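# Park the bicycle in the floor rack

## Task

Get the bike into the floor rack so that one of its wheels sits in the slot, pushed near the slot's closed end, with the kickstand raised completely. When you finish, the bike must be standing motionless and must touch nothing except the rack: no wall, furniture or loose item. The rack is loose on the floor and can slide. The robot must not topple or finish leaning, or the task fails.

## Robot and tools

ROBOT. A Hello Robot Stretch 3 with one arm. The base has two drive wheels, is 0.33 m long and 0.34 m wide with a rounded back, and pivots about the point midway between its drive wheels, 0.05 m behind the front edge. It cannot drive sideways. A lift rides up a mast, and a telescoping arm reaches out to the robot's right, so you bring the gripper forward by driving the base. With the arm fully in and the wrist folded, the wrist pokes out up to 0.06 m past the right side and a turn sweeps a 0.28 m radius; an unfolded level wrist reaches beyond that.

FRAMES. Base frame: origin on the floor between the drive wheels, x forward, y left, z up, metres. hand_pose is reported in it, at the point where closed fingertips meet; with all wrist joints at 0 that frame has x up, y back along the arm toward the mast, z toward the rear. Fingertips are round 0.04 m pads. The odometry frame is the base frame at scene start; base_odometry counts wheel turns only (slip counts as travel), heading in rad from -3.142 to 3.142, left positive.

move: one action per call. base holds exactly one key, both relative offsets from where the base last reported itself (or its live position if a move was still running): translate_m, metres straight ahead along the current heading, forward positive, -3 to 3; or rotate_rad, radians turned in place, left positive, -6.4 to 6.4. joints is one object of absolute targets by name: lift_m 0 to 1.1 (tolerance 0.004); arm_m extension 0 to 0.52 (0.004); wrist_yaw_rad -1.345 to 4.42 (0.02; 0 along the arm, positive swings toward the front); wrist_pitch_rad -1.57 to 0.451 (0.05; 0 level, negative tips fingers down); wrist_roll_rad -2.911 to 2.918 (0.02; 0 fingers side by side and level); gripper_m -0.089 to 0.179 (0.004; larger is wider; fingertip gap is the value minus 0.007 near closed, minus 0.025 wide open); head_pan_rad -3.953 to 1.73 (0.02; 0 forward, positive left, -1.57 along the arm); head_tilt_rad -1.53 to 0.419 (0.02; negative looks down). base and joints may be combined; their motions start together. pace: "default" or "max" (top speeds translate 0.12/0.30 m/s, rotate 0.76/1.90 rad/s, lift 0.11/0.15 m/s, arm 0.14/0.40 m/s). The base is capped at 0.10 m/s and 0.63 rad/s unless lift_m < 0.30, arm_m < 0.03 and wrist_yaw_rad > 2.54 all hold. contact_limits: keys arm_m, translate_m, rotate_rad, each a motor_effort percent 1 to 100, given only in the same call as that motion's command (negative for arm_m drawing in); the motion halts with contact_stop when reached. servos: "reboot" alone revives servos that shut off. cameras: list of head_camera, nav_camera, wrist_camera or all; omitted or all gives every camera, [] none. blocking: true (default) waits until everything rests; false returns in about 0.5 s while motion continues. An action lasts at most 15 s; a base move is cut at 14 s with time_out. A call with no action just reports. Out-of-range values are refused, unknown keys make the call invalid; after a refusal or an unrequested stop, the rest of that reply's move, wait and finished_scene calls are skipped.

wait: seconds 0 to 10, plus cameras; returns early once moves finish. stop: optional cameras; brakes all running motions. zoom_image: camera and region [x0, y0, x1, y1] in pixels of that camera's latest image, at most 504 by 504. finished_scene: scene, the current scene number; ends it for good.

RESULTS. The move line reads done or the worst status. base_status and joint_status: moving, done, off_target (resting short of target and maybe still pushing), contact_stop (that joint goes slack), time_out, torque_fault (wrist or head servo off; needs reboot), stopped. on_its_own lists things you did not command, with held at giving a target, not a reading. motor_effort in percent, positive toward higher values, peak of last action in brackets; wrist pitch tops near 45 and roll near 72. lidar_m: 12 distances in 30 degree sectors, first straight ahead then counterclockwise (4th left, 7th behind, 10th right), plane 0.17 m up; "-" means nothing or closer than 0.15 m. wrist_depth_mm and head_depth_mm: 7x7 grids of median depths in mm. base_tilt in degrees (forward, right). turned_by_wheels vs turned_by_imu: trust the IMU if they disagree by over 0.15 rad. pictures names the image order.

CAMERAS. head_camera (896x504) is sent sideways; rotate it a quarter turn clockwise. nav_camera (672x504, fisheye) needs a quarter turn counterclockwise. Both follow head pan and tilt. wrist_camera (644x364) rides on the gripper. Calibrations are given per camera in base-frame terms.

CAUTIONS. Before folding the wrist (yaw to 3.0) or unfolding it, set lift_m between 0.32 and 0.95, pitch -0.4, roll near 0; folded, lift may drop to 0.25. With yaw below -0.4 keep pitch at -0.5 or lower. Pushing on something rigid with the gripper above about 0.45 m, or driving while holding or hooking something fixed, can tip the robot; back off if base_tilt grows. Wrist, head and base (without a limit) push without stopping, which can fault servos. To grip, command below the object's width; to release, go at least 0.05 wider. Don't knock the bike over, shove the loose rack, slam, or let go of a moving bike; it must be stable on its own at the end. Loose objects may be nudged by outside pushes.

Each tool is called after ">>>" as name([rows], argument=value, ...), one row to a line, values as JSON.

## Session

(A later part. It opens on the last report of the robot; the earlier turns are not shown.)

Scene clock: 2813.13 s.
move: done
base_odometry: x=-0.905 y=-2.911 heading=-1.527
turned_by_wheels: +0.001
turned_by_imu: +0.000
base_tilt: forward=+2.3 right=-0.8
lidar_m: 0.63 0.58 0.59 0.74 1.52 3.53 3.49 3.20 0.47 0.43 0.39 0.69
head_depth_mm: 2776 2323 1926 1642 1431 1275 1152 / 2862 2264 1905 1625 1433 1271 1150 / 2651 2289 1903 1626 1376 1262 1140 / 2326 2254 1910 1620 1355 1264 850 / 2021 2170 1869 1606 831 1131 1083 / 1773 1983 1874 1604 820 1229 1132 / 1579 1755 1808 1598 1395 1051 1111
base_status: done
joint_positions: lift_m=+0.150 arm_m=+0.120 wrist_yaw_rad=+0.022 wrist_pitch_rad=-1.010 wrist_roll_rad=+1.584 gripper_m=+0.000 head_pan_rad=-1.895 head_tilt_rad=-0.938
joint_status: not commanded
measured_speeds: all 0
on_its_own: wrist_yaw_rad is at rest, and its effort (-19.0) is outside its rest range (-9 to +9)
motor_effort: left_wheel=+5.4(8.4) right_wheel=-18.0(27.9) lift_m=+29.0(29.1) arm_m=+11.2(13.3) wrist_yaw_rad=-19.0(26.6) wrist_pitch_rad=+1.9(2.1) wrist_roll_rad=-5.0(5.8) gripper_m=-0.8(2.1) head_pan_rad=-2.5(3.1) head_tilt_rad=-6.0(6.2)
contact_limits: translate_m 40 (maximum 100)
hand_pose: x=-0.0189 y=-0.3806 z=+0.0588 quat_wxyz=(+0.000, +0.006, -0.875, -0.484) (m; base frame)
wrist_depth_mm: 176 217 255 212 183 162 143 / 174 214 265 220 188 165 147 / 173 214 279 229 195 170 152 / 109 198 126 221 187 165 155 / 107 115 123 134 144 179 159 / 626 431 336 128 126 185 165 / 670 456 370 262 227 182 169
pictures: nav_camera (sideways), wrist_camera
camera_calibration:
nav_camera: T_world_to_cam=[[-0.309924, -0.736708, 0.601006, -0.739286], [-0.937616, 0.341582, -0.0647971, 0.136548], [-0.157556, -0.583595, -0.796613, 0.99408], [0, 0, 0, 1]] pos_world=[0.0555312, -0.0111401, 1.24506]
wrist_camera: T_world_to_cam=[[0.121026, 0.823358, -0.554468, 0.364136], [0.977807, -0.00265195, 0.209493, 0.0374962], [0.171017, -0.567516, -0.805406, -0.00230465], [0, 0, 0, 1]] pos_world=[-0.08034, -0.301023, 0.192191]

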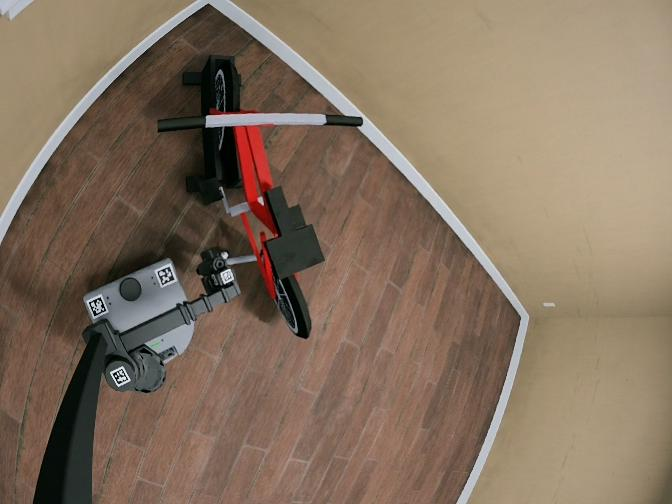

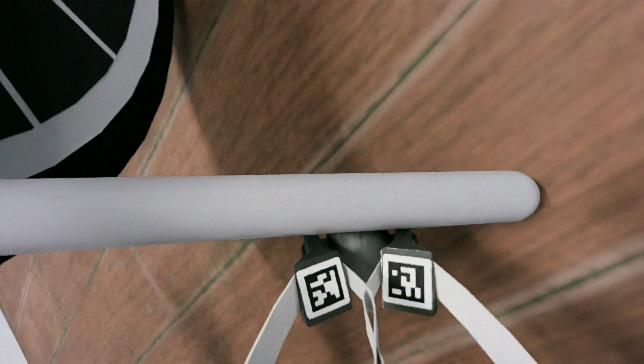

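>>> move(base={"translate_m": -0.05}, contact_limits={"translate_m": 50}, cameras=["wrist_camera","nav_camera"])

>>> zoom_image(camera="nav_camera", region=[140, 30, 380, 350])

Scene clock: 2824.03 s.
move: done
base_odometry: x=-0.907 y=-2.861 heading=-1.527
turned_by_wheels: +0.000
turned_by_imu: -0.001
base_tilt: forward=+2.3 right=-0.8
lidar_m: 0.68 0.62 0.63 0.78 1.62 3.51 3.45 3.16 0.47 0.42 0.39 0.68
head_depth_mm: 2786 2300 1913 1642 1437 1270 1151 / 2878 2296 1911 1630 1436 1273 1140 / 2665 2293 1920 1614 1354 1270 1140 / 2388 2244 1876 1607 1360 1264 850 / 2076 2169 1872 1602 825 1118 1089 / 1802 2043 1863 1600 822 1232 1128 / 1607 1794 1842 1591 1393 1060 1107
base_status: done
joint_positions: lift_m=+0.150 arm_m=+0.120 wrist_yaw_rad=+0.002 wrist_pitch_rad=-1.011 wrist_roll_rad=+1.576 gripper_m=+0.000 head_pan_rad=-1.895 head_tilt_rad=-0.938
joint_status: not commanded
measured_speeds: all 0
motor_effort: left_wheel=-1.3(10.5) right_wheel=-1.7(36.2) lift_m=+25.8(31.7) arm_m=+5.5(7.6) wrist_yaw_rad=-0.7(34.0) wrist_pitch_rad=+2.1(2.4) wrist_roll_rad=-2.3(5.5) gripper_m=-0.7(2.3) head_pan_rad=-2.2(2.5) head_tilt_rad=-5.4(5.9)
contact_limits: translate_m 50 (maximum 100)
hand_pose: x=-0.0213 y=-0.3804 z=+0.0587 quat_wxyz=(-0.002, -0.001, -0.875, -0.484) (m; base frame)
wrist_depth_mm: 177 219 256 212 184 161 143 / 173 216 265 220 190 166 147 / 173 212 281 229 195 170 152 / 106 112 120 129 138 151 156 / 493 359 290 147 149 180 160 / 617 423 334 129 125 185 164 / 669 458 345 269 225 184 169
pictures: nav_camera (sideways), wrist_camera
camera_calibration:
nav_camera: T_world_to_cam=[[-0.309939, -0.736721, 0.600982, -0.739254], [-0.937611, 0.341596, -0.0647963, 0.136547], [-0.157556, -0.58357, -0.796632, 0.994104], [0, 0, 0, 1]] pos_world=[0.0555316, -0.0111391, 1.24506]
wrist_camera: T_world_to_cam=[[0.130322, 0.822058, -0.55429, 0.363932], [0.978533, -0.0166208, 0.205418, 0.0347975], [0.159653, -0.569161, -0.806577, -0.002651], [0, 0, 0, 1]] pos_world=[-0.0810556, -0.300104, 0.192437]

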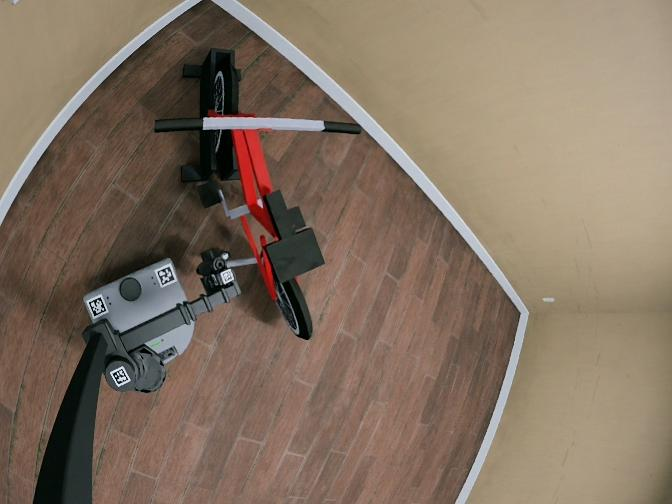

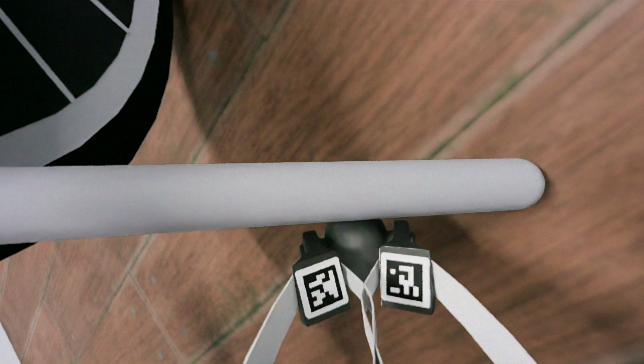

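Scaled by 1.575 from the camera's 672x504 image, which has a finer 792x594 frame.

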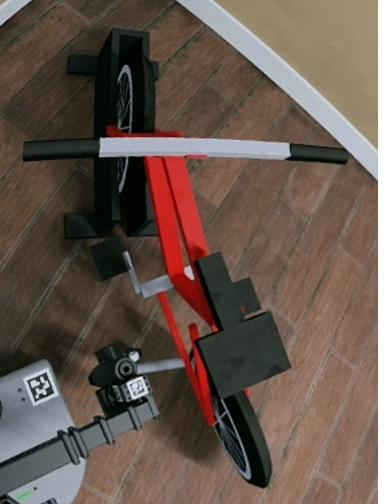

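>>> move(base={"translate_m": 0.03}, joints={"lift_m": 0.118, "arm_m": 0.082}, cameras=["wrist_camera"])

>>> move(base={"translate_m": -0.06}, cameras=["wrist_camera","nav_camera"])

>>> zoom_image(camera="nav_camera", region=[140, 30, 380, 350])

Scene clock: 2867.77 s.
move: done
base_odometry: x=-0.906 y=-2.891 heading=-1.527
turned_by_wheels: +0.000
turned_by_imu: -0.001
base_tilt: forward=+2.3 right=-0.8
lidar_m: 0.65 0.60 0.61 0.76 1.56 3.51 3.47 3.19 0.51 0.41 0.38 0.69
head_depth_mm: 2858 2328 1932 1652 1429 1275 1153 / 2868 2280 1901 1641 1426 1266 1147 / 2640 2291 1887 1611 1357 1267 1144 / 2371 2243 1882 1620 1139 1266 863 / 2049 2170 1866 1618 823 1202 948 / 1782 2017 1862 1605 1159 1216 1126 / 1589 1771 1838 1589 1401 1055 1104
base_status: done
joint_positions: lift_m=+0.118 arm_m=+0.082 wrist_yaw_rad=+0.001 wrist_pitch_rad=-1.010 wrist_roll_rad=+1.576 gripper_m=+0.000 head_pan_rad=-1.895 head_tilt_rad=-0.938
joint_status: all done
measured_speeds: all 0
motor_effort: left_wheel=+2.5(6.7) right_wheel=+4.5(9.0) lift_m=+24.1(24.2) arm_m=-19.5(20.8) wrist_yaw_rad=-1.9(2.3) wrist_pitch_rad=+1.9(2.2) wrist_roll_rad=-2.1(2.3) gripper_m=-0.6(2.1) head_pan_rad=-2.4(2.9) head_tilt_rad=-5.6(6.4)
hand_pose: x=-0.0214 y=-0.3427 z=+0.0268 quat_wxyz=(-0.002, -0.001, -0.875, -0.484) (m; base frame)
wrist_depth_mm: 216 263 211 177 152 134 122 / 214 270 220 184 157 139 123 / 109 114 123 131 152 143 128 / 411 305 237 197 167 147 129 / 458 330 256 156 163 151 132 / 516 353 274 128 125 154 136 / 577 380 300 224 186 153 141
pictures: wrist_camera
camera_calibration:
wrist_camera: T_world_to_cam=[[0.130061, 0.821539, -0.555119, 0.315028], [0.978588, -0.0162803, 0.205183, 0.042135], [0.159528, -0.56992, -0.806066, -0.00715878], [0, 0, 0, 1]] pos_world=[-0.0810635, -0.262202, 0.160462]

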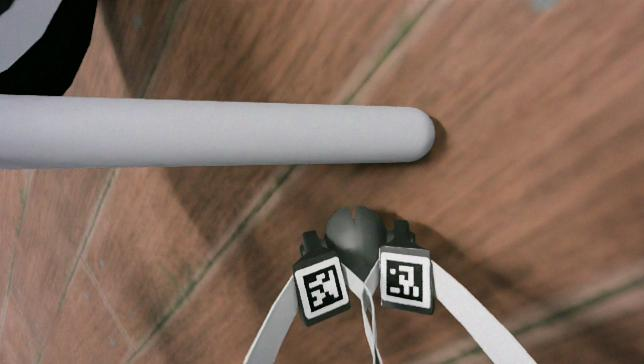

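Scene clock: 2869.47 s.
move: done
base_odometry: x=-0.909 y=-2.831 heading=-1.527
turned_by_wheels: +0.000
turned_by_imu: +0.000
base_tilt: forward=+2.3 right=-0.8
lidar_m: 0.70 0.65 0.65 0.82 1.69 3.48 3.43 3.13 0.51 0.42 0.38 0.67
head_depth_mm: 2793 2291 1919 1642 1438 1278 1149 / 2835 2292 1898 1636 1436 1273 1142 / 2750 2255 1897 1632 1363 1267 1138 / 2424 2254 1871 1628 1352 1259 860 / 2090 2176 1855 1608 822 1216 951 / 1853 2050 1846 1605 821 1216 1122 / 1641 1818 1847 1595 1402 1053 1110
base_status: done
joint_positions: lift_m=+0.118 arm_m=+0.082 wrist_yaw_rad=+0.014 wrist_pitch_rad=-1.006 wrist_roll_rad=+1.576 gripper_m=+0.000 head_pan_rad=-1.895 head_tilt_rad=-0.938
joint_status: not commanded
measured_speeds: all 0
on_its_own: wrist_yaw_rad is at rest, and its effort (-13.1) is outside its rest range (-9 to +9)
motor_effort: left_wheel=+1.9(6.6) right_wheel=-12.2(22.6) lift_m=+28.2(28.2) arm_m=-17.0(19.8) wrist_yaw_rad=-13.1(29.6) wrist_pitch_rad=+1.3(2.1) wrist_roll_rad=-2.1(2.3) gripper_m=-1.7(2.1) head_pan_rad=-1.9(2.7) head_tilt_rad=-5.2(6.1)
hand_pose: x=-0.0198 y=-0.3434 z=+0.0272 quat_wxyz=(+0.002, +0.005, -0.876, -0.483) (m; base frame)
wrist_depth_mm: 214 256 211 176 152 134 122 / 212 271 221 184 156 139 124 / 215 292 231 193 163 143 127 / 203 120 127 135 145 146 129 / 413 296 245 147 157 152 133 / 523 358 275 129 126 155 137 / 585 392 293 226 187 153 141
pictures: nav_camera (sideways), wrist_camera
camera_calibration:
nav_camera: T_world_to_cam=[[-0.309978, -0.736707, 0.60098, -0.739251], [-0.937593, 0.341645, -0.0647962, 0.136547], [-0.157586, -0.58356, -0.796633, 0.994106], [0, 0, 0, 1]] pos_world=[0.055531, -0.0111415, 1.24506]
wrist_camera: T_world_to_cam=[[0.119481, 0.821278, -0.557877, 0.315446], [0.978706, -0.00296502, 0.205245, 0.0451437], [0.166909, -0.57052, -0.804144, -0.00762715], [0, 0, 0, 1]] pos_world=[-0.080599, -0.263286, 0.160581]

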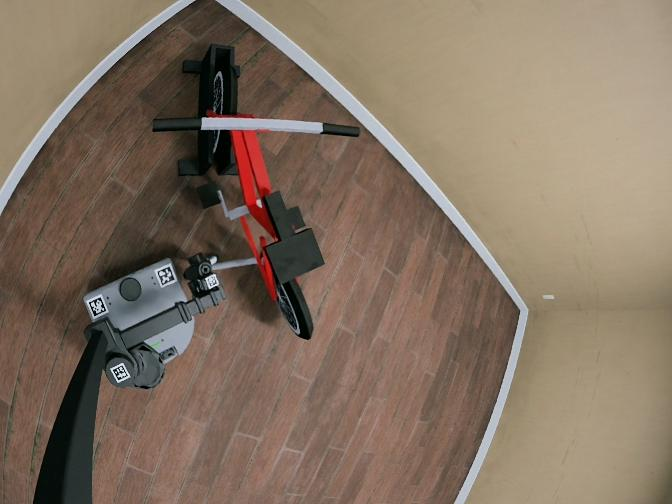

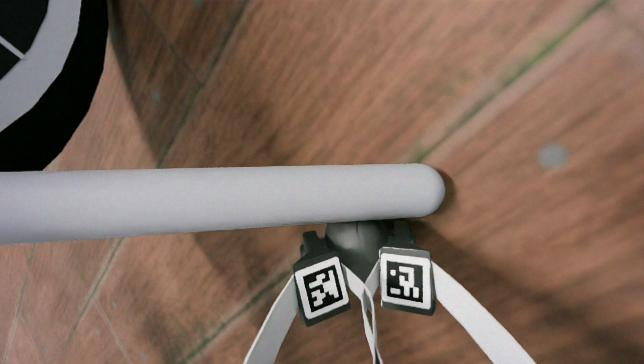

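Scaled by 1.575 from the camera's 672x504 image, which has a finer 792x594 frame.

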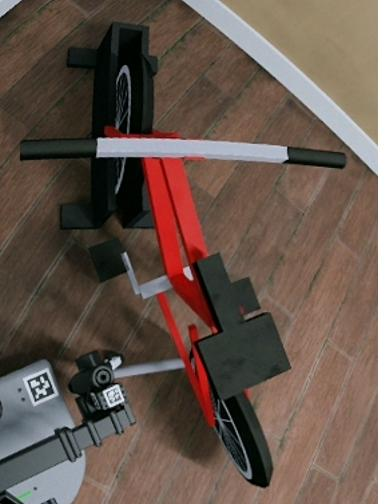

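>>> move(base={"translate_m": 0.01}, joints={"arm_m": 0.0}, cameras=[])

>>> move(base={"translate_m": -0.14}, cameras=[])

>>> move(joints={"arm_m": 0.09}, cameras=["wrist_camera","nav_camera"])

Scene clock: 2881.37 s.
move: contact_stop
base_odometry: x=-0.908 y=-2.841 heading=-1.527
turned_by_wheels: +0.000
turned_by_imu: -0.001
base_tilt: forward=+2.3 right=-0.8
lidar_m: 0.69 0.64 0.65 0.80 1.66 3.50 3.41 3.14 0.47 0.41 0.38 0.67
head_depth_mm: 2797 2314 1921 1647 1431 1277 1149 / 2893 2285 1902 1654 1435 1271 1143 / 2729 2257 1906 1637 1361 1262 1135 / 2385 2250 1890 1609 1351 1258 842 / 2082 2178 1860 1589 821 1215 1091 / 1841 2048 1847 1588 1130 1217 1130 / 1621 1819 1835 1598 1401 1048 1105
base_status: done
joint_positions: lift_m=+0.118 arm_m=+0.011 wrist_yaw_rad=+0.001 wrist_pitch_rad=-0.874 wrist_roll_rad=+1.575 gripper_m=+0.000 head_pan_rad=-1.895 head_tilt_rad=-0.938
joint_status: arm_m contact_stop (moved -0.071 of -0.082)
measured_speeds: all 0
on_its_own: arm_m is slack since a contact_stop (your +0.000 is given up); wrist_pitch_rad is at rest, and its effort (-23.0) is outside its rest range (-8 to +12)
motor_effort: left_wheel=+2.1(8.3) right_wheel=+4.1(10.3) lift_m=+14.0(30.7) arm_m=+0.3(40.4) wrist_yaw_rad=-1.1(13.2) wrist_pitch_rad=-23.0(27.6) wrist_roll_rad=-1.8(2.2) gripper_m=-0.5(2.1) head_pan_rad=-2.4(2.6) head_tilt_rad=-5.6(6.1)
hand_pose: x=-0.0214 y=-0.3021 z=+0.0447 quat_wxyz=(-0.002, -0.001, -0.906, -0.423) (m; base frame)
wrist_depth_mm: 244 303 261 205 167 143 125 / 242 316 274 213 174 147 128 / 234 358 279 215 180 151 133 / 163 167 172 178 185 156 135 / - 502 331 156 179 163 138 / 994 552 370 128 126 164 140 / - 618 388 264 208 161 146
pictures: none
ARM HIT: the arm struck its own base or body hard.
No camera images: "cameras" was empty.

not run: a stop that you did not command came earlier in this reply.

not run: a stop that you did not command came earlier in this reply.

>>> move(joints={"arm_m": 0.07}, cameras=[])

>>> move(base={"translate_m": 0.02}, joints={"lift_m": 0.26}, cameras=["wrist_camera","head_camera"])

Scene clock: 2886.07 s.
move: done
base_odometry: x=-0.908 y=-2.841 heading=-1.527
turned_by_wheels: +0.000
turned_by_imu: -0.001
base_tilt: forward=+2.3 right=-0.8
lidar_m: 0.70 0.64 0.65 0.81 1.67 3.48 3.43 3.15 0.51 0.41 0.38 0.67
head_depth_mm: 2801 2327 1921 1650 1433 1275 1145 / 2869 2272 1914 1623 1421 1271 1142 / 2696 2283 1887 1638 1353 1265 1147 / 2404 2256 1895 1625 1347 1263 863 / 2089 2181 1877 1599 820 1213 948 / 1828 2045 1878 1604 1130 1214 1125 / 1617 1813 1845 1595 1404 1046 1112
base_status: not commanded
joint_positions: lift_m=+0.118 arm_m=+0.070 wrist_yaw_rad=+0.001 wrist_pitch_rad=-1.001 wrist_roll_rad=+1.571 gripper_m=+0.000 head_pan_rad=-1.895 head_tilt_rad=-0.938
joint_status: all done
measured_speeds: all 0
motor_effort: left_wheel=+2.2(2.2) right_wheel=+4.8(4.9) lift_m=+29.4(30.1) arm_m=+19.2(21.0) wrist_yaw_rad=-0.9(2.1) wrist_pitch_rad=-0.3(22.9) wrist_roll_rad=-0.6(1.4) gripper_m=-1.1(1.7) head_pan_rad=-2.0(2.7) head_tilt_rad=-5.3(6.0)
hand_pose: x=-0.0214 y=-0.3327 z=+0.0278 quat_wxyz=(+0.000, +0.000, -0.877, -0.480) (m; base frame)
wrist_depth_mm: 226 262 213 177 153 135 122 / 223 278 223 186 157 139 123 / 236 294 228 188 163 144 127 / 119 125 132 142 160 147 129 / 464 333 260 155 165 151 133 / 540 362 282 129 125 155 137 / 610 393 305 226 187 153 140
pictures: none
No camera images: "cameras" was empty.

Scene clock: 2888.20 s.
move: done
base_odometry: x=-0.907 y=-2.861 heading=-1.527
turned_by_wheels: +0.000
turned_by_imu: -0.001
base_tilt: forward=+2.3 right=-0.8
lidar_m: 0.68 0.62 0.63 0.79 1.63 3.47 3.42 3.16 0.48 0.41 0.37 0.68
head_depth_mm: 2826 2333 1933 1654 1440 1282 1146 / 2860 2274 1897 1652 1426 1267 1141 / 2655 2252 1889 1624 1353 1262 1136 / 2382 2253 1890 1627 1130 1268 734 / 2069 2186 1875 1610 824 1199 789 / 1810 2043 1857 1595 1152 1206 1130 / 1624 1792 1846 1606 1406 1043 1093
base_status: done
joint_positions: lift_m=+0.260 arm_m=+0.070 wrist_yaw_rad=+0.001 wrist_pitch_rad=-1.001 wrist_roll_rad=+1.571 gripper_m=+0.000 head_pan_rad=-1.895 head_tilt_rad=-0.938
joint_status: all done
measured_speeds: all 0
motor_effort: left_wheel=+2.4(7.3) right_wheel=+4.7(8.4) lift_m=+29.8(32.7) arm_m=+17.0(19.3) wrist_yaw_rad=-1.0(2.1) wrist_pitch_rad=+0.4(0.6) wrist_roll_rad=-0.4(0.7) gripper_m=-1.1(2.2) head_pan_rad=-2.4(2.9) head_tilt_rad=-6.0(6.0)
hand_pose: x=-0.0214 y=-0.3326 z=+0.1698 quat_wxyz=(+0.000, +0.000, -0.877, -0.480) (m; base frame)
wrist_depth_mm: 188 211 346 339 290 255 229 / 185 210 320 344 296 263 234 / 183 212 409 353 298 269 239 / 247 221 459 378 320 278 246 / 254 656 474 151 311 286 252 / 268 670 490 128 126 293 259 / 274 263 227 414 363 290 267
pictures: head_camera (sideways), wrist_camera
camera_calibration:
head_camera: T_world_to_cam=[[0.227945, 0.750896, -0.619836, 0.823446], [0.947014, -0.318926, -0.0380965, 0.0450779], [-0.226289, -0.578309, -0.783806, 0.977275], [0, 0, 0, 1]] pos_world=[-0.00924353, -0.0387786, 1.27811]
wrist_camera: T_world_to_cam=[[0.12582, 0.817361, -0.562219, 0.38583], [0.97916, -0.0112451, 0.202779, 0.0151327], [0.159422, -0.576016, -0.801742, 0.111089], [0, 0, 0, 1]] pos_world=[-0.0810724, -0.251203, 0.302917]

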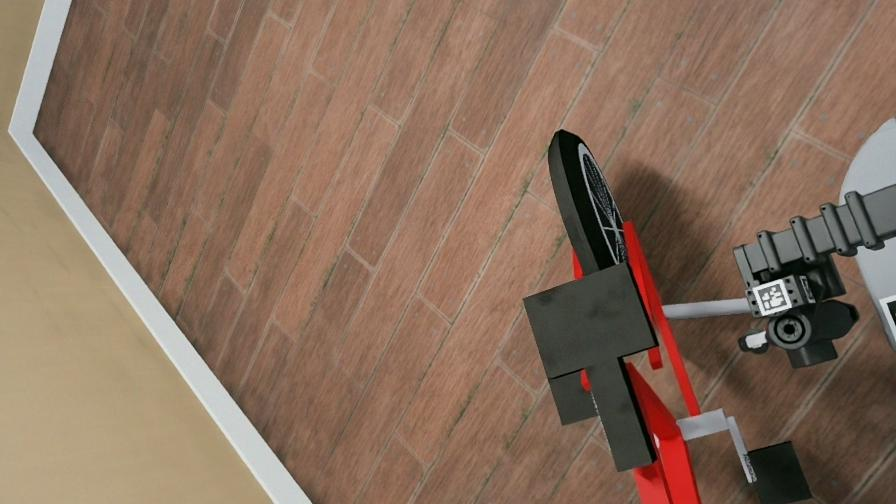

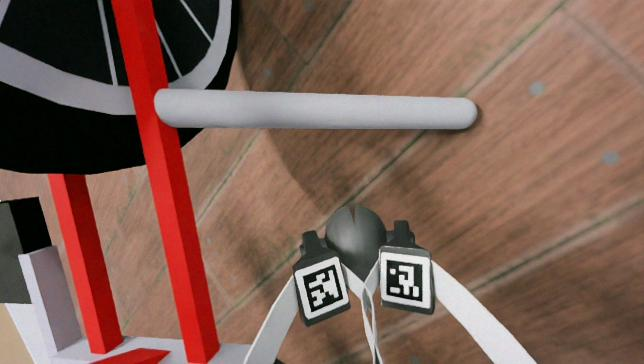

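>>> move(base={"translate_m": -0.14}, cameras=[])

>>> move(joints={"lift_m": 0.12, "arm_m": 0.085}, cameras=["wrist_camera","nav_camera"])

Scene clock: 2898.70 s.
move: done
base_odometry: x=-0.914 y=-2.721 heading=-1.527
turned_by_wheels: +0.000
turned_by_imu: -0.002
base_tilt: forward=+2.3 right=-0.8
lidar_m: 0.80 0.73 0.74 0.92 1.91 3.40 3.31 3.05 0.50 0.44 0.44 0.49
head_depth_mm: 2748 2305 1907 1630 1438 1280 1142 / 2802 2288 1913 1638 1435 1267 1143 / 2764 2263 1886 1613 1429 1269 1138 / 2518 2259 1897 1613 1351 1263 735 / 2163 2239 1862 1602 1416 1241 788 / 1935 2095 1855 1598 1405 1196 1122 / 1718 1920 1849 1590 1105 1071 1118
base_status: done
joint_positions: lift_m=+0.260 arm_m=+0.070 wrist_yaw_rad=+0.001 wrist_pitch_rad=-1.001 wrist_roll_rad=+1.571 gripper_m=+0.000 head_pan_rad=-1.895 head_tilt_rad=-0.938
joint_status: not commanded
measured_speeds: all 0
motor_effort: left_wheel=-0.8(6.0) right_wheel=-1.2(5.4) lift_m=+28.5(30.0) arm_m=+11.0(14.0) wrist_yaw_rad=-0.9(1.9) wrist_pitch_rad=+0.0(0.7) wrist_roll_rad=-0.5(0.7) gripper_m=-1.4(1.9) head_pan_rad=-1.8(3.3) head_tilt_rad=-5.2(6.3)
hand_pose: x=-0.0214 y=-0.3326 z=+0.1698 quat_wxyz=(+0.000, +0.000, -0.877, -0.480) (m; base frame)
wrist_depth_mm: 193 243 355 339 292 255 228 / 190 221 344 355 300 265 233 / 185 216 338 366 311 271 239 / 177 222 330 381 322 278 245 / 161 223 320 151 312 288 251 / 184 221 243 128 126 290 259 / 178 219 235 414 362 291 267
pictures: none
No camera images: "cameras" was empty.

Scene clock: 2900.80 s.
move: done
base_odometry: x=-0.914 y=-2.721 heading=-1.527
turned_by_wheels: +0.000
turned_by_imu: -0.001
base_tilt: forward=+2.3 right=-0.8
lidar_m: 0.80 0.73 0.74 0.93 1.91 3.42 3.32 3.04 0.54 0.44 0.44 0.49
head_depth_mm: 2712 2312 1932 1644 1447 1272 1150 / 2786 2291 1891 1630 1432 1276 1136 / 2698 2266 1895 1626 1430 1264 1142 / 2499 2237 1876 1628 1353 1267 879 / 2202 2232 1875 1612 1422 1239 947 / 1933 2104 1872 1610 1407 1193 1126 / 1709 1914 1859 1600 1103 1071 1121
base_status: not commanded
joint_positions: lift_m=+0.120 arm_m=+0.085 wrist_yaw_rad=+0.001 wrist_pitch_rad=-1.002 wrist_roll_rad=+1.571 gripper_m=+0.000 head_pan_rad=-1.895 head_tilt_rad=-0.938
joint_status: all done
measured_speeds: all 0
motor_effort: left_wheel=-1.1(1.2) right_wheel=-1.3(1.7) lift_m=+22.9(27.1) arm_m=+19.3(21.3) wrist_yaw_rad=+0.2(1.8) wrist_pitch_rad=+0.5(0.8) wrist_roll_rad=-0.3(0.8) gripper_m=-1.7(1.8) head_pan_rad=-2.2(2.7) head_tilt_rad=-5.2(6.6)
hand_pose: x=-0.0214 y=-0.3475 z=+0.0297 quat_wxyz=(+0.000, +0.000, -0.877, -0.481) (m; base frame)
wrist_depth_mm: 214 256 216 180 154 136 123 / 211 257 226 187 159 141 125 / 208 263 235 196 166 145 129 / 205 258 248 203 172 148 131 / 203 276 263 156 166 153 135 / 199 328 285 129 125 157 137 / 198 383 303 229 190 155 142
pictures: nav_camera (sideways), wrist_camera
camera_calibration:
nav_camera: T_world_to_cam=[[-0.309991, -0.736719, 0.600958, -0.739223], [-0.937589, 0.341656, -0.0647955, 0.136546], [-0.157585, -0.583538, -0.79665, 0.994127], [0, 0, 0, 1]] pos_world=[0.0555314, -0.0111405, 1.24506]
wrist_camera: T_world_to_cam=[[0.12582, 0.817509, -0.562004, 0.319357], [0.97916, -0.0112993, 0.202776, 0.0433414], [0.159421, -0.575805, -0.801894, -0.00970562], [0, 0, 0, 1]] pos_world=[-0.0810724, -0.266176, 0.162908]

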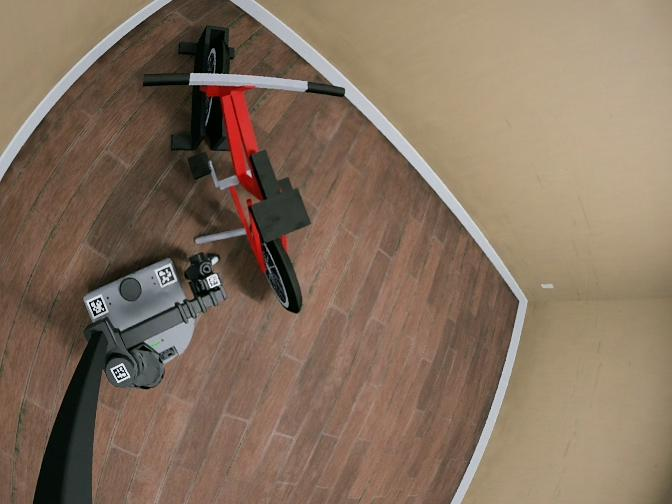

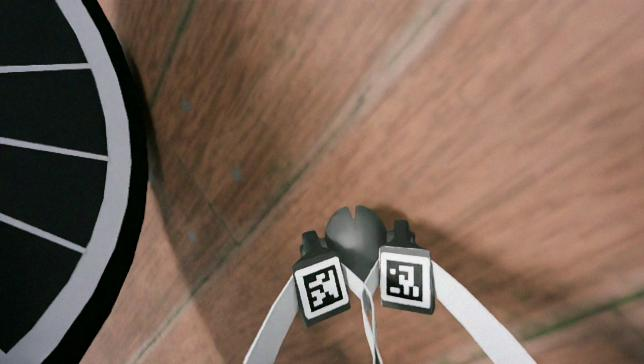

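>>> move(base={"translate_m": 0.12}, contact_limits={"translate_m": 40}, cameras=["wrist_camera","nav_camera"])

>>> zoom_image(camera="nav_camera", region=[140, 0, 380, 320])

Scene clock: 2906.73 s.
move: done
base_odometry: x=-0.908 y=-2.841 heading=-1.528
turned_by_wheels: -0.001
turned_by_imu: -0.002
base_tilt: forward=+2.3 right=-0.8
lidar_m: 0.69 0.64 0.65 0.81 1.66 3.49 3.42 3.14 0.54 0.46 0.41 0.67
head_depth_mm: 2781 2297 1895 1642 1439 1281 1148 / 2852 2283 1912 1639 1431 1273 1141 / 2707 2265 1895 1628 1404 1265 1138 / 2413 2248 1890 1624 1346 1256 876 / 2101 2172 1881 1609 1412 1221 947 / 1839 2049 1867 1603 811 1214 1121 / 1644 1823 1838 1592 1366 1058 1123
base_status: done
joint_positions: lift_m=+0.120 arm_m=+0.085 wrist_yaw_rad=-0.022 wrist_pitch_rad=-0.998 wrist_roll_rad=+1.571 gripper_m=+0.000 head_pan_rad=-1.895 head_tilt_rad=-0.938
joint_status: not commanded
measured_speeds: all 0
on_its_own: wrist_yaw_rad is at rest, and its effort (+19.0) is outside its rest range (-9 to +9)
motor_effort: left_wheel=-3.1(7.8) right_wheel=+18.7(28.8) lift_m=+26.1(26.1) arm_m=+17.4(19.1) wrist_yaw_rad=+19.0(32.2) wrist_pitch_rad=-0.3(0.8) wrist_roll_rad=-0.4(0.7) gripper_m=-1.3(2.0) head_pan_rad=-1.9(3.0) head_tilt_rad=-6.1(6.3)
contact_limits: translate_m 40 (maximum 100)
hand_pose: x=-0.0241 y=-0.3483 z=+0.0301 quat_wxyz=(-0.005, -0.010, -0.878, -0.479) (m; base frame)
wrist_depth_mm: 214 253 218 180 155 137 123 / 211 258 228 189 159 141 126 / 207 270 239 196 167 145 129 / 204 294 249 203 172 148 131 / 202 335 261 155 167 154 134 / 462 371 280 129 128 156 137 / 122 125 130 141 182 154 142
pictures: nav_camera (sideways), wrist_camera
camera_calibration:
nav_camera: T_world_to_cam=[[-0.309991, -0.736719, 0.600958, -0.739223], [-0.937589, 0.341656, -0.0647955, 0.136546], [-0.157585, -0.583538, -0.79665, 0.994127], [0, 0, 0, 1]] pos_world=[0.0555314, -0.0111406, 1.24506]
wrist_camera: T_world_to_cam=[[0.144084, 0.812562, -0.564786, 0.319328], [0.978675, -0.0325691, 0.202815, 0.0384311], [0.146405, -0.581965, -0.799927, -0.0119163], [0, 0, 0, 1]] pos_world=[-0.0818771, -0.265157, 0.163025]

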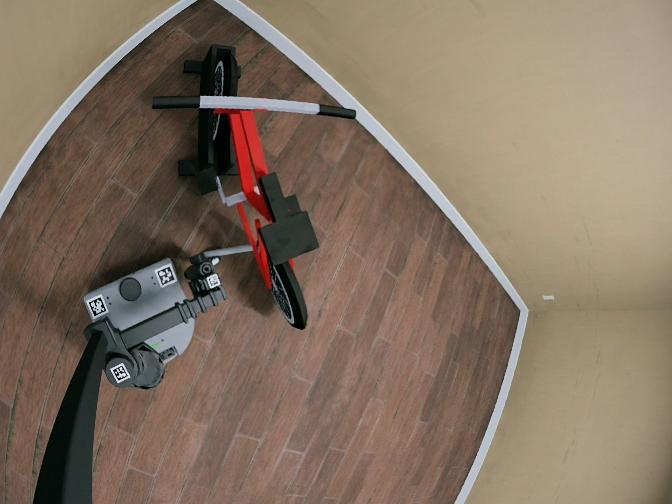

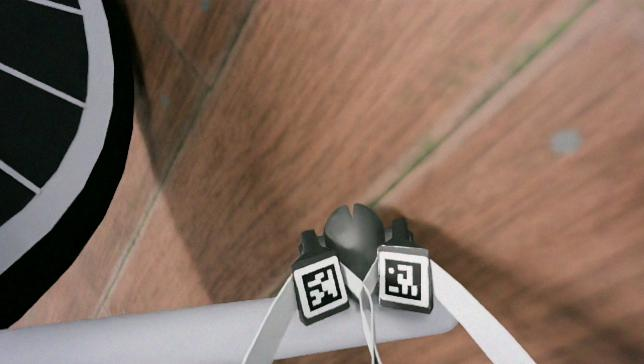

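Scaled by 1.575 from the camera's 672x504 image, which has a finer 792x594 frame.

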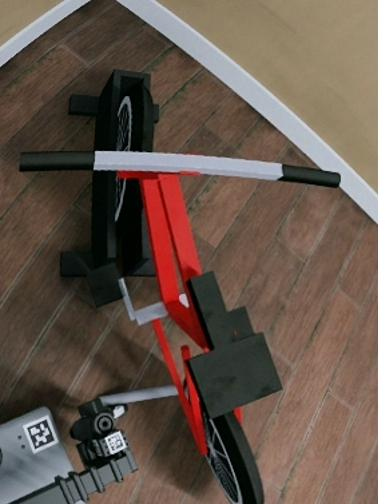

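>>> move(base={"translate_m": 0.04}, contact_limits={"translate_m": 45}, cameras=["wrist_camera","nav_camera"])

>>> zoom_image(camera="nav_camera", region=[140, 0, 380, 320])

Scene clock: 2911.40 s.
move: done
base_odometry: x=-0.907 y=-2.881 heading=-1.529
turned_by_wheels: -0.001
turned_by_imu: -0.002
base_tilt: forward=+2.3 right=-0.8
lidar_m: 0.66 0.61 0.61 0.77 1.58 3.50 3.47 3.17 0.54 0.46 0.41 0.69
head_depth_mm: 2814 2295 1937 1638 1435 1281 1146 / 2865 2296 1905 1636 1426 1269 1138 / 2661 2260 1902 1639 1398 1264 1146 / 2391 2253 1879 1619 1346 1259 877 / 2027 2180 1873 1606 1407 1223 951 / 1798 2042 1871 1609 813 1215 1128 / 1601 1781 1851 1598 1402 1073 1121
base_status: done
joint_positions: lift_m=+0.120 arm_m=+0.085 wrist_yaw_rad=-0.039 wrist_pitch_rad=-0.993 wrist_roll_rad=+1.571 gripper_m=+0.000 head_pan_rad=-1.895 head_tilt_rad=-0.938
joint_status: not commanded
measured_speeds: all 0
on_its_own: right_wheel is at rest, and its effort (+28.5) is outside its rest range (-21 to +21); wrist_yaw_rad is at rest, and its effort (+33.9) is outside its rest range (-9 to +9)
motor_effort: left_wheel=-5.7(7.6) right_wheel=+28.5(34.3) lift_m=+31.6(32.7) arm_m=+11.6(13.6) wrist_yaw_rad=+33.9(40.9) wrist_pitch_rad=-1.4(2.0) wrist_roll_rad=-0.5(0.7) gripper_m=+0.4(2.0) head_pan_rad=-1.3(2.9) head_tilt_rad=-5.5(6.1)
contact_limits: translate_m 45 (maximum 100)
hand_pose: x=-0.0262 y=-0.3495 z=+0.0308 quat_wxyz=(-0.009, -0.017, -0.879, -0.476) (m; base frame)
wrist_depth_mm: 216 258 217 183 155 137 123 / 212 259 230 188 160 142 126 / 208 273 240 196 166 145 130 / 204 294 252 206 172 149 131 / 203 340 263 154 168 154 134 / 457 377 278 128 128 157 137 / 121 125 130 142 182 155 142
pictures: nav_camera (sideways), wrist_camera
camera_calibration:
nav_camera: T_world_to_cam=[[-0.309991, -0.736719, 0.600958, -0.739223], [-0.937589, 0.341656, -0.0647955, 0.136546], [-0.157585, -0.583538, -0.79665, 0.994127], [0, 0, 0, 1]] pos_world=[0.0555314, -0.0111406, 1.24506]
wrist_camera: T_world_to_cam=[[0.157885, 0.806806, -0.56933, 0.31948], [0.978016, -0.0482277, 0.202876, 0.0347986], [0.136224, -0.588845, -0.796683, -0.0145484], [0, 0, 0, 1]] pos_world=[-0.082493, -0.264647, 0.16324]

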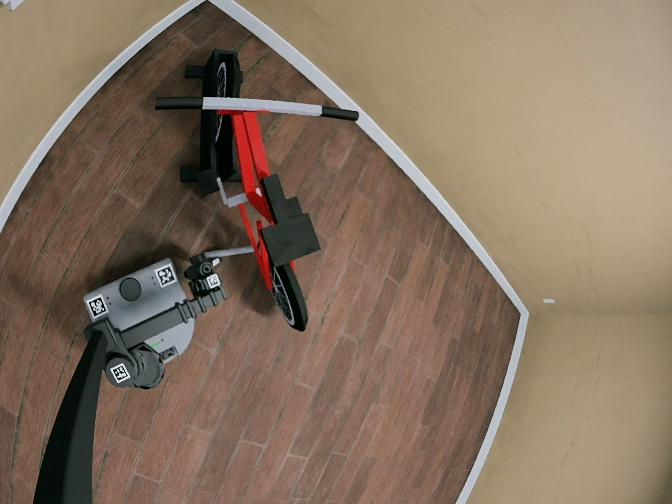

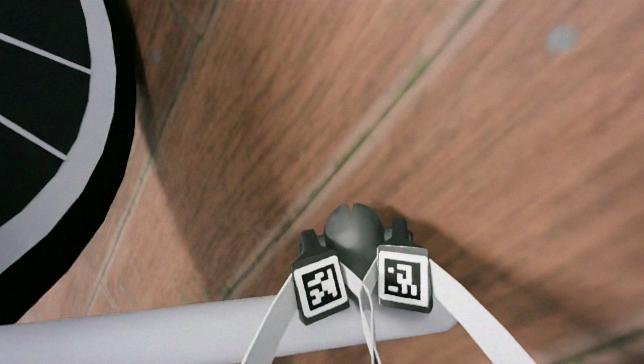

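Scaled by 1.575 from the camera's 672x504 image, which has a finer 792x594 frame.

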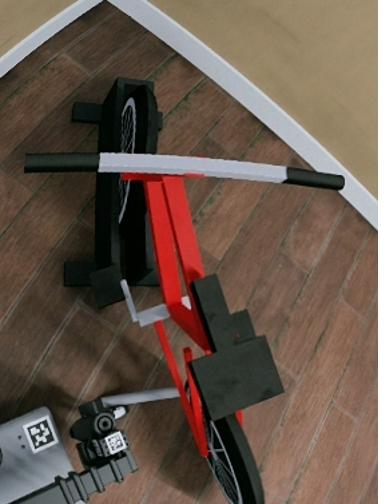

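>>> move(base={"translate_m": -0.03}, cameras=[])

>>> move(joints={"lift_m": 0.96, "head_pan_rad": -1.4, "head_tilt_rad": -0.889}, cameras=["nav_camera"])

>>> zoom_image(camera="nav_camera", region=[120, 0, 440, 400])

Scene clock: 2927.03 s.
move: done
base_odometry: x=-0.908 y=-2.851 heading=-1.529
turned_by_wheels: +0.000
turned_by_imu: -0.001
base_tilt: forward=+2.3 right=-0.8
lidar_m: 0.68 0.63 0.64 0.80 1.64 3.48 3.46 3.15 0.54 0.47 0.43 0.67
head_depth_mm: 2777 2303 1926 1641 1447 1273 1151 / 2859 2270 1924 1628 1428 1269 1150 / 2723 2281 1903 1618 1428 1268 1134 / 2431 2261 1873 1614 1348 1261 874 / 2066 2184 1882 1604 1408 1239 947 / 1805 2044 1863 1607 815 1120 1128 / 1630 1793 1851 1585 1378 1065 1121
base_status: done
joint_positions: lift_m=+0.120 arm_m=+0.085 wrist_yaw_rad=-0.057 wrist_pitch_rad=-1.001 wrist_roll_rad=+1.571 gripper_m=+0.000 head_pan_rad=-1.895 head_tilt_rad=-0.938
joint_status: not commanded
measured_speeds: all 0
on_its_own: wrist_yaw_rad is held at -0.056, not at your +0.000, by its stall guard, which is not easing now
motor_effort: left_wheel=-1.1(7.9) right_wheel=-1.6(12.7) lift_m=+28.9(30.0) arm_m=+5.8(7.4) wrist_yaw_rad=+1.5(13.5) wrist_pitch_rad=-0.1(2.1) wrist_roll_rad=-0.3(0.5) gripper_m=-1.4(1.7) head_pan_rad=-2.1(2.5) head_tilt_rad=-5.6(6.1)
hand_pose: x=-0.0283 y=-0.3475 z=+0.0298 quat_wxyz=(-0.014, -0.025, -0.877, -0.480) (m; base frame)
wrist_depth_mm: 220 256 217 180 154 137 123 / 222 261 227 188 159 141 126 / 209 272 237 194 166 145 129 / 208 283 249 204 171 149 131 / 205 309 265 155 166 154 135 / 200 359 285 128 125 157 138 / 223 394 309 210 161 155 142
pictures: none
No camera images: "cameras" was empty.

Scene clock: 2932.00 s.
move: contact_stop
base_odometry: x=-0.908 y=-2.851 heading=-1.529
turned_by_wheels: +0.000
turned_by_imu: +0.000
base_tilt: forward=+2.3 right=-0.8
lidar_m: 0.69 0.63 0.64 0.80 1.65 3.49 3.44 3.15 0.46 0.43 0.42 0.67
head_depth_mm: 1674 2009 2071 1711 1484 1261 1142 / 1587 1856 2011 1696 1472 520 470 / 1485 1727 1963 1689 1474 517 539 / 1404 1612 1857 1684 1464 789 1120 / 1335 1519 1783 1684 1447 1218 1147 / 1270 1442 1652 1626 1446 1158 1132 / 1204 1358 1554 1597 1446 1196 1140
base_status: not commanded
joint_positions: lift_m=+0.554 arm_m=+0.085 wrist_yaw_rad=-0.052 wrist_pitch_rad=-1.033 wrist_roll_rad=+1.571 gripper_m=+0.000 head_pan_rad=-1.405 head_tilt_rad=-0.888
joint_status: lift_m contact_stop (moved +0.434 of +0.840); the others done
measured_speeds: all 0
on_its_own: wrist_yaw_rad is held at -0.056, not at your +0.000, by its stall guard, which is not easing now; lift_m is slack since a contact_stop (your +0.960 is given up)
motor_effort: left_wheel=+1.8(3.6) right_wheel=-0.6(4.2) lift_m=+26.3(45.4) arm_m=-0.3(6.0) wrist_yaw_rad=-2.3(8.1) wrist_pitch_rad=+6.1(10.6) wrist_roll_rad=-0.3(0.7) gripper_m=-1.1(1.9) head_pan_rad=+2.2(4.3) head_tilt_rad=-0.8(5.6)
hand_pose: x=-0.0273 y=-0.3400 z=+0.4599 quat_wxyz=(-0.013, -0.023, -0.869, -0.494) (m; base frame)
wrist_depth_mm: - 961 801 413 575 508 457 / - - 848 396 598 525 468 / - - 860 365 598 533 477 / - - 911 347 606 538 488 / - - 947 154 609 568 502 / 166 141 127 127 125 583 519 / 154 141 128 140 498 576 530
pictures: nav_camera (sideways)
camera_calibration:
nav_camera: T_world_to_cam=[[0.0680229, -0.764914, 0.640531, -0.793089], [-0.987507, -0.143089, -0.0660034, 0.138428], [0.14214, -0.628039, -0.76509, 0.951264], [0, 0, 0, 1]] pos_world=[0.0554342, 0.0105935, 1.24494]

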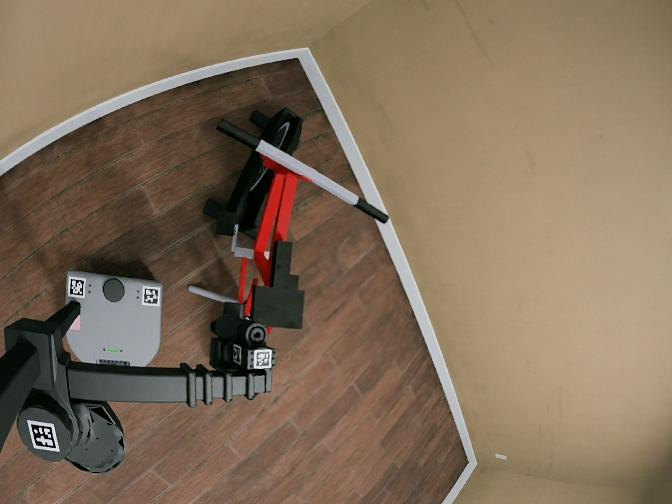

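Scaled by 1.260 from the camera's 672x504 image, which has a finer 792x594 frame.

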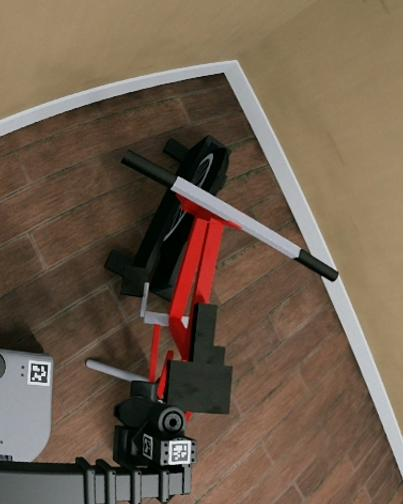

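>>> move(joints={"lift_m": 0.50}, cameras=[])

>>> move(joints={"arm_m": 0.0, "wrist_yaw_rad": 0.0}, cameras=["nav_camera", "wrist_camera"])

Scene clock: 2936.37 s.
move: done
base_odometry: x=-0.908 y=-2.851 heading=-1.529
turned_by_wheels: +0.000
turned_by_imu: -0.001
base_tilt: forward=+2.3 right=-0.8
lidar_m: 0.69 0.63 0.64 0.80 1.65 3.48 3.43 3.15 0.46 0.43 0.42 0.67
head_depth_mm: 1669 2012 2046 1719 1472 1268 1165 / 1579 1856 2016 1710 1469 951 517 / 1480 1722 1959 1702 1462 797 563 / 1407 1623 1871 1693 1463 796 1098 / 1330 1534 1770 1682 1456 1221 1141 / 1259 1436 1658 1634 1448 1149 1137 / 1200 1366 1558 1595 1433 1192 1131
base_status: not commanded
joint_positions: lift_m=+0.500 arm_m=+0.085 wrist_yaw_rad=-0.054 wrist_pitch_rad=-1.010 wrist_roll_rad=+1.571 gripper_m=+0.000 head_pan_rad=-1.405 head_tilt_rad=-0.888
joint_status: all done
measured_speeds: all 0
on_its_own: wrist_yaw_rad is held at -0.056, not at your +0.000, by its stall guard, which is not easing now
motor_effort: left_wheel=+1.7(2.2) right_wheel=-1.3(1.5) lift_m=+22.5(25.6) arm_m=-5.8(5.8) wrist_yaw_rad=-1.4(2.9) wrist_pitch_rad=+1.6(6.2) wrist_roll_rad=-0.3(0.7) gripper_m=-1.2(1.9) head_pan_rad=+2.0(3.0) head_tilt_rad=-0.6(1.4)
hand_pose: x=-0.0278 y=-0.3454 z=+0.4087 quat_wxyz=(-0.013, -0.024, -0.875, -0.484) (m; base frame)
wrist_depth_mm: - 913 243 369 526 462 413 / - 946 250 352 542 477 422 / - - 840 332 557 492 433 / - - 860 305 557 484 443 / - - 787 150 559 521 455 / - - 282 128 126 533 470 / - 100 103 336 426 528 483
pictures: none
No camera images: "cameras" was empty.

Scene clock: 2938.20 s.
move: done
base_odometry: x=-0.908 y=-2.851 heading=-1.529
turned_by_wheels: +0.000
turned_by_imu: +0.000
base_tilt: forward=+2.3 right=-0.8
lidar_m: 0.69 0.63 0.64 0.80 1.65 3.48 3.44 3.14 0.46 0.43 0.43 0.67
head_depth_mm: 1685 1969 2063 1716 1494 1258 1163 / 1578 1844 2014 1716 1477 1231 1158 / 1482 1717 1980 1692 1467 1039 1149 / 1400 1632 1866 1685 1459 935 783 / 1331 1511 1779 1691 1449 1221 1143 / 1265 1442 1663 1635 1448 1156 1144 / 1202 1362 1558 1600 1444 1193 1136
base_status: not commanded
joint_positions: lift_m=+0.500 arm_m=+0.000 wrist_yaw_rad=-0.001 wrist_pitch_rad=-1.010 wrist_roll_rad=+1.571 gripper_m=+0.000 head_pan_rad=-1.405 head_tilt_rad=-0.888
joint_status: all done
measured_speeds: all 0
motor_effort: left_wheel=+1.9(2.0) right_wheel=-0.6(1.6) lift_m=+23.9(24.4) arm_m=-19.7(20.7) wrist_yaw_rad=+0.5(3.7) wrist_pitch_rad=+1.6(2.4) wrist_roll_rad=-0.4(0.6) gripper_m=-0.6(2.1) head_pan_rad=+2.0(2.9) head_tilt_rad=-0.5(1.7)
hand_pose: x=-0.0216 y=-0.2607 z=+0.4088 quat_wxyz=(+0.000, -0.001, -0.875, -0.484) (m; base frame)
wrist_depth_mm: - 969 358 578 528 464 290 / - - 355 600 541 471 296 / - - 350 593 563 492 305 / - - 358 480 561 505 312 / - - 524 153 563 520 446 / 143 326 289 128 126 531 470 / 142 266 278 472 609 529 481
pictures: nav_camera (sideways), wrist_camera
camera_calibration:
nav_camera: T_world_to_cam=[[0.0680215, -0.764914, 0.640531, -0.793089], [-0.987507, -0.143087, -0.0660034, 0.138428], [0.142138, -0.628039, -0.76509, 0.951264], [0, 0, 0, 1]] pos_world=[0.0554342, 0.0105934, 1.24494]
wrist_camera: T_world_to_cam=[[0.126892, 0.821835, -0.555415, 0.459868], [0.979171, -0.0143087, 0.202533, -0.0330398], [0.158502, -0.569546, -0.806532, 0.347806], [0, 0, 0, 1]] pos_world=[-0.08113, -0.180317, 0.542626]

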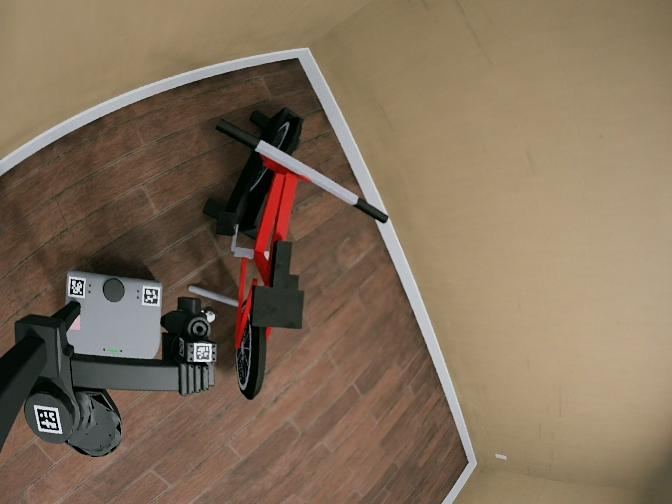

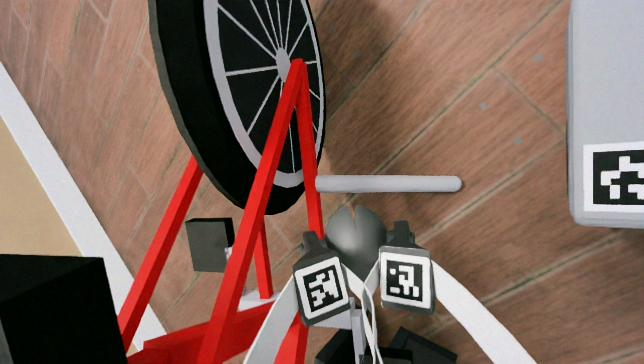

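>>> move(joints={"lift_m":0.96})

Scene clock: 2969.00 s.
move: done
base_odometry: x=-0.908 y=-2.851 heading=-1.529
turned_by_wheels: +0.000
turned_by_imu: -0.002
base_tilt: forward=+2.4 right=-0.8
lidar_m: 0.69 0.63 0.64 0.80 1.64 3.49 3.44 3.15 0.46 0.43 0.42 0.67
head_depth_mm: 1680 2023 2029 - - - 1142 / 1588 1845 2027 - - - 1126 / 1483 1721 1967 1719 1495 - 1135 / 1399 1620 1870 1685 1491 1222 1138 / 1331 1516 1790 1674 1452 1214 1147 / 1268 1438 1649 1652 1451 1159 1136 / 1204 1359 1561 1592 1440 1190 1138
base_status: not commanded
joint_positions: lift_m=+0.960 arm_m=+0.000 wrist_yaw_rad=-0.001 wrist_pitch_rad=-1.010 wrist_roll_rad=+1.571 gripper_m=+0.000 head_pan_rad=-1.405 head_tilt_rad=-0.888
joint_status: all done
measured_speeds: all 0
motor_effort: left_wheel=+2.1(2.1) right_wheel=-1.5(1.6) lift_m=+28.9(31.4) arm_m=-13.8(17.6) wrist_yaw_rad=+0.3(2.0) wrist_pitch_rad=+1.7(2.2) wrist_roll_rad=-0.3(0.6) gripper_m=-0.6(2.1) head_pan_rad=+2.9(2.9) head_tilt_rad=-0.8(1.6)
hand_pose: x=-0.0216 y=-0.2607 z=+0.8688 quat_wxyz=(+0.000, -0.001, -0.875, -0.484) (m; base frame)
wrist_depth_mm: - - - - 947 874 - / - - - - 964 886 - / - - - - 814 916 - / - - - - - 929 835 / - - - 151 542 981 850 / - - - 128 125 998 874 / - - - - 618 993 914
pictures: head_camera (sideways), nav_camera (sideways), wrist_camera
camera_calibration:
head_camera: T_world_to_cam=[[-0.146929, 0.737881, -0.658743, 0.876428], [0.985991, 0.16241, -0.0379992, 0.0447159], [0.0789477, -0.655098, -0.751408, 0.933284], [0, 0, 0, 1]] pos_world=[0.0110029, -0.0425692, 1.28032]
nav_camera: T_world_to_cam=[[0.0680215, -0.764914, 0.640531, -0.793089], [-0.987507, -0.143087, -0.0660034, 0.138428], [0.142138, -0.628039, -0.76509, 0.951264], [0, 0, 0, 1]] pos_world=[0.0554342, 0.0105934, 1.24494]
wrist_camera: T_world_to_cam=[[0.126893, 0.821835, -0.555415, 0.715364], [0.979171, -0.0143087, 0.202533, -0.126207], [0.158502, -0.569546, -0.806532, 0.718819], [0, 0, 0, 1]] pos_world=[-0.08113, -0.180317, 1.00264]

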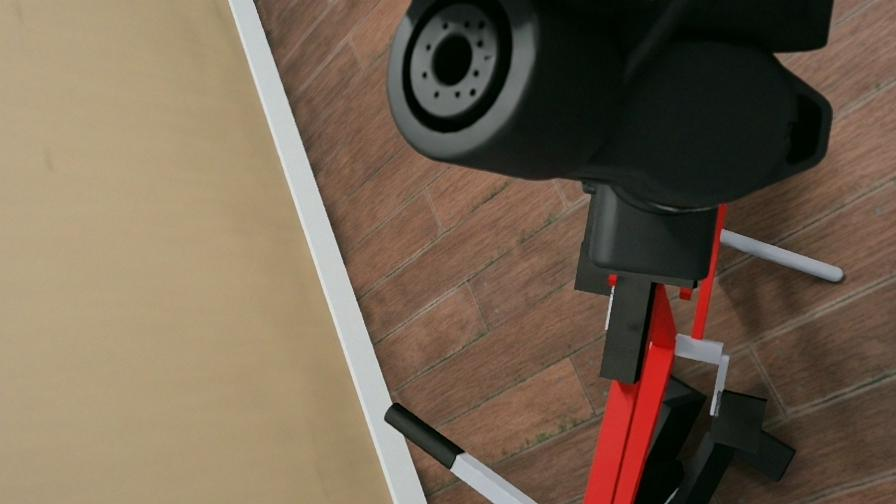

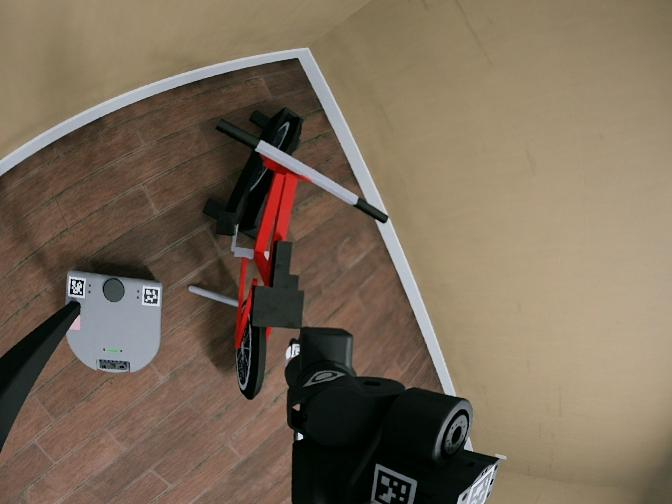

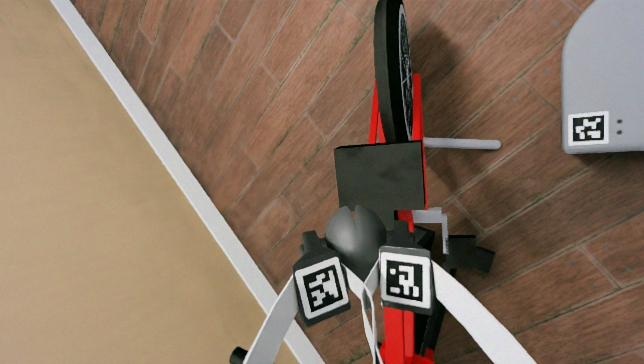

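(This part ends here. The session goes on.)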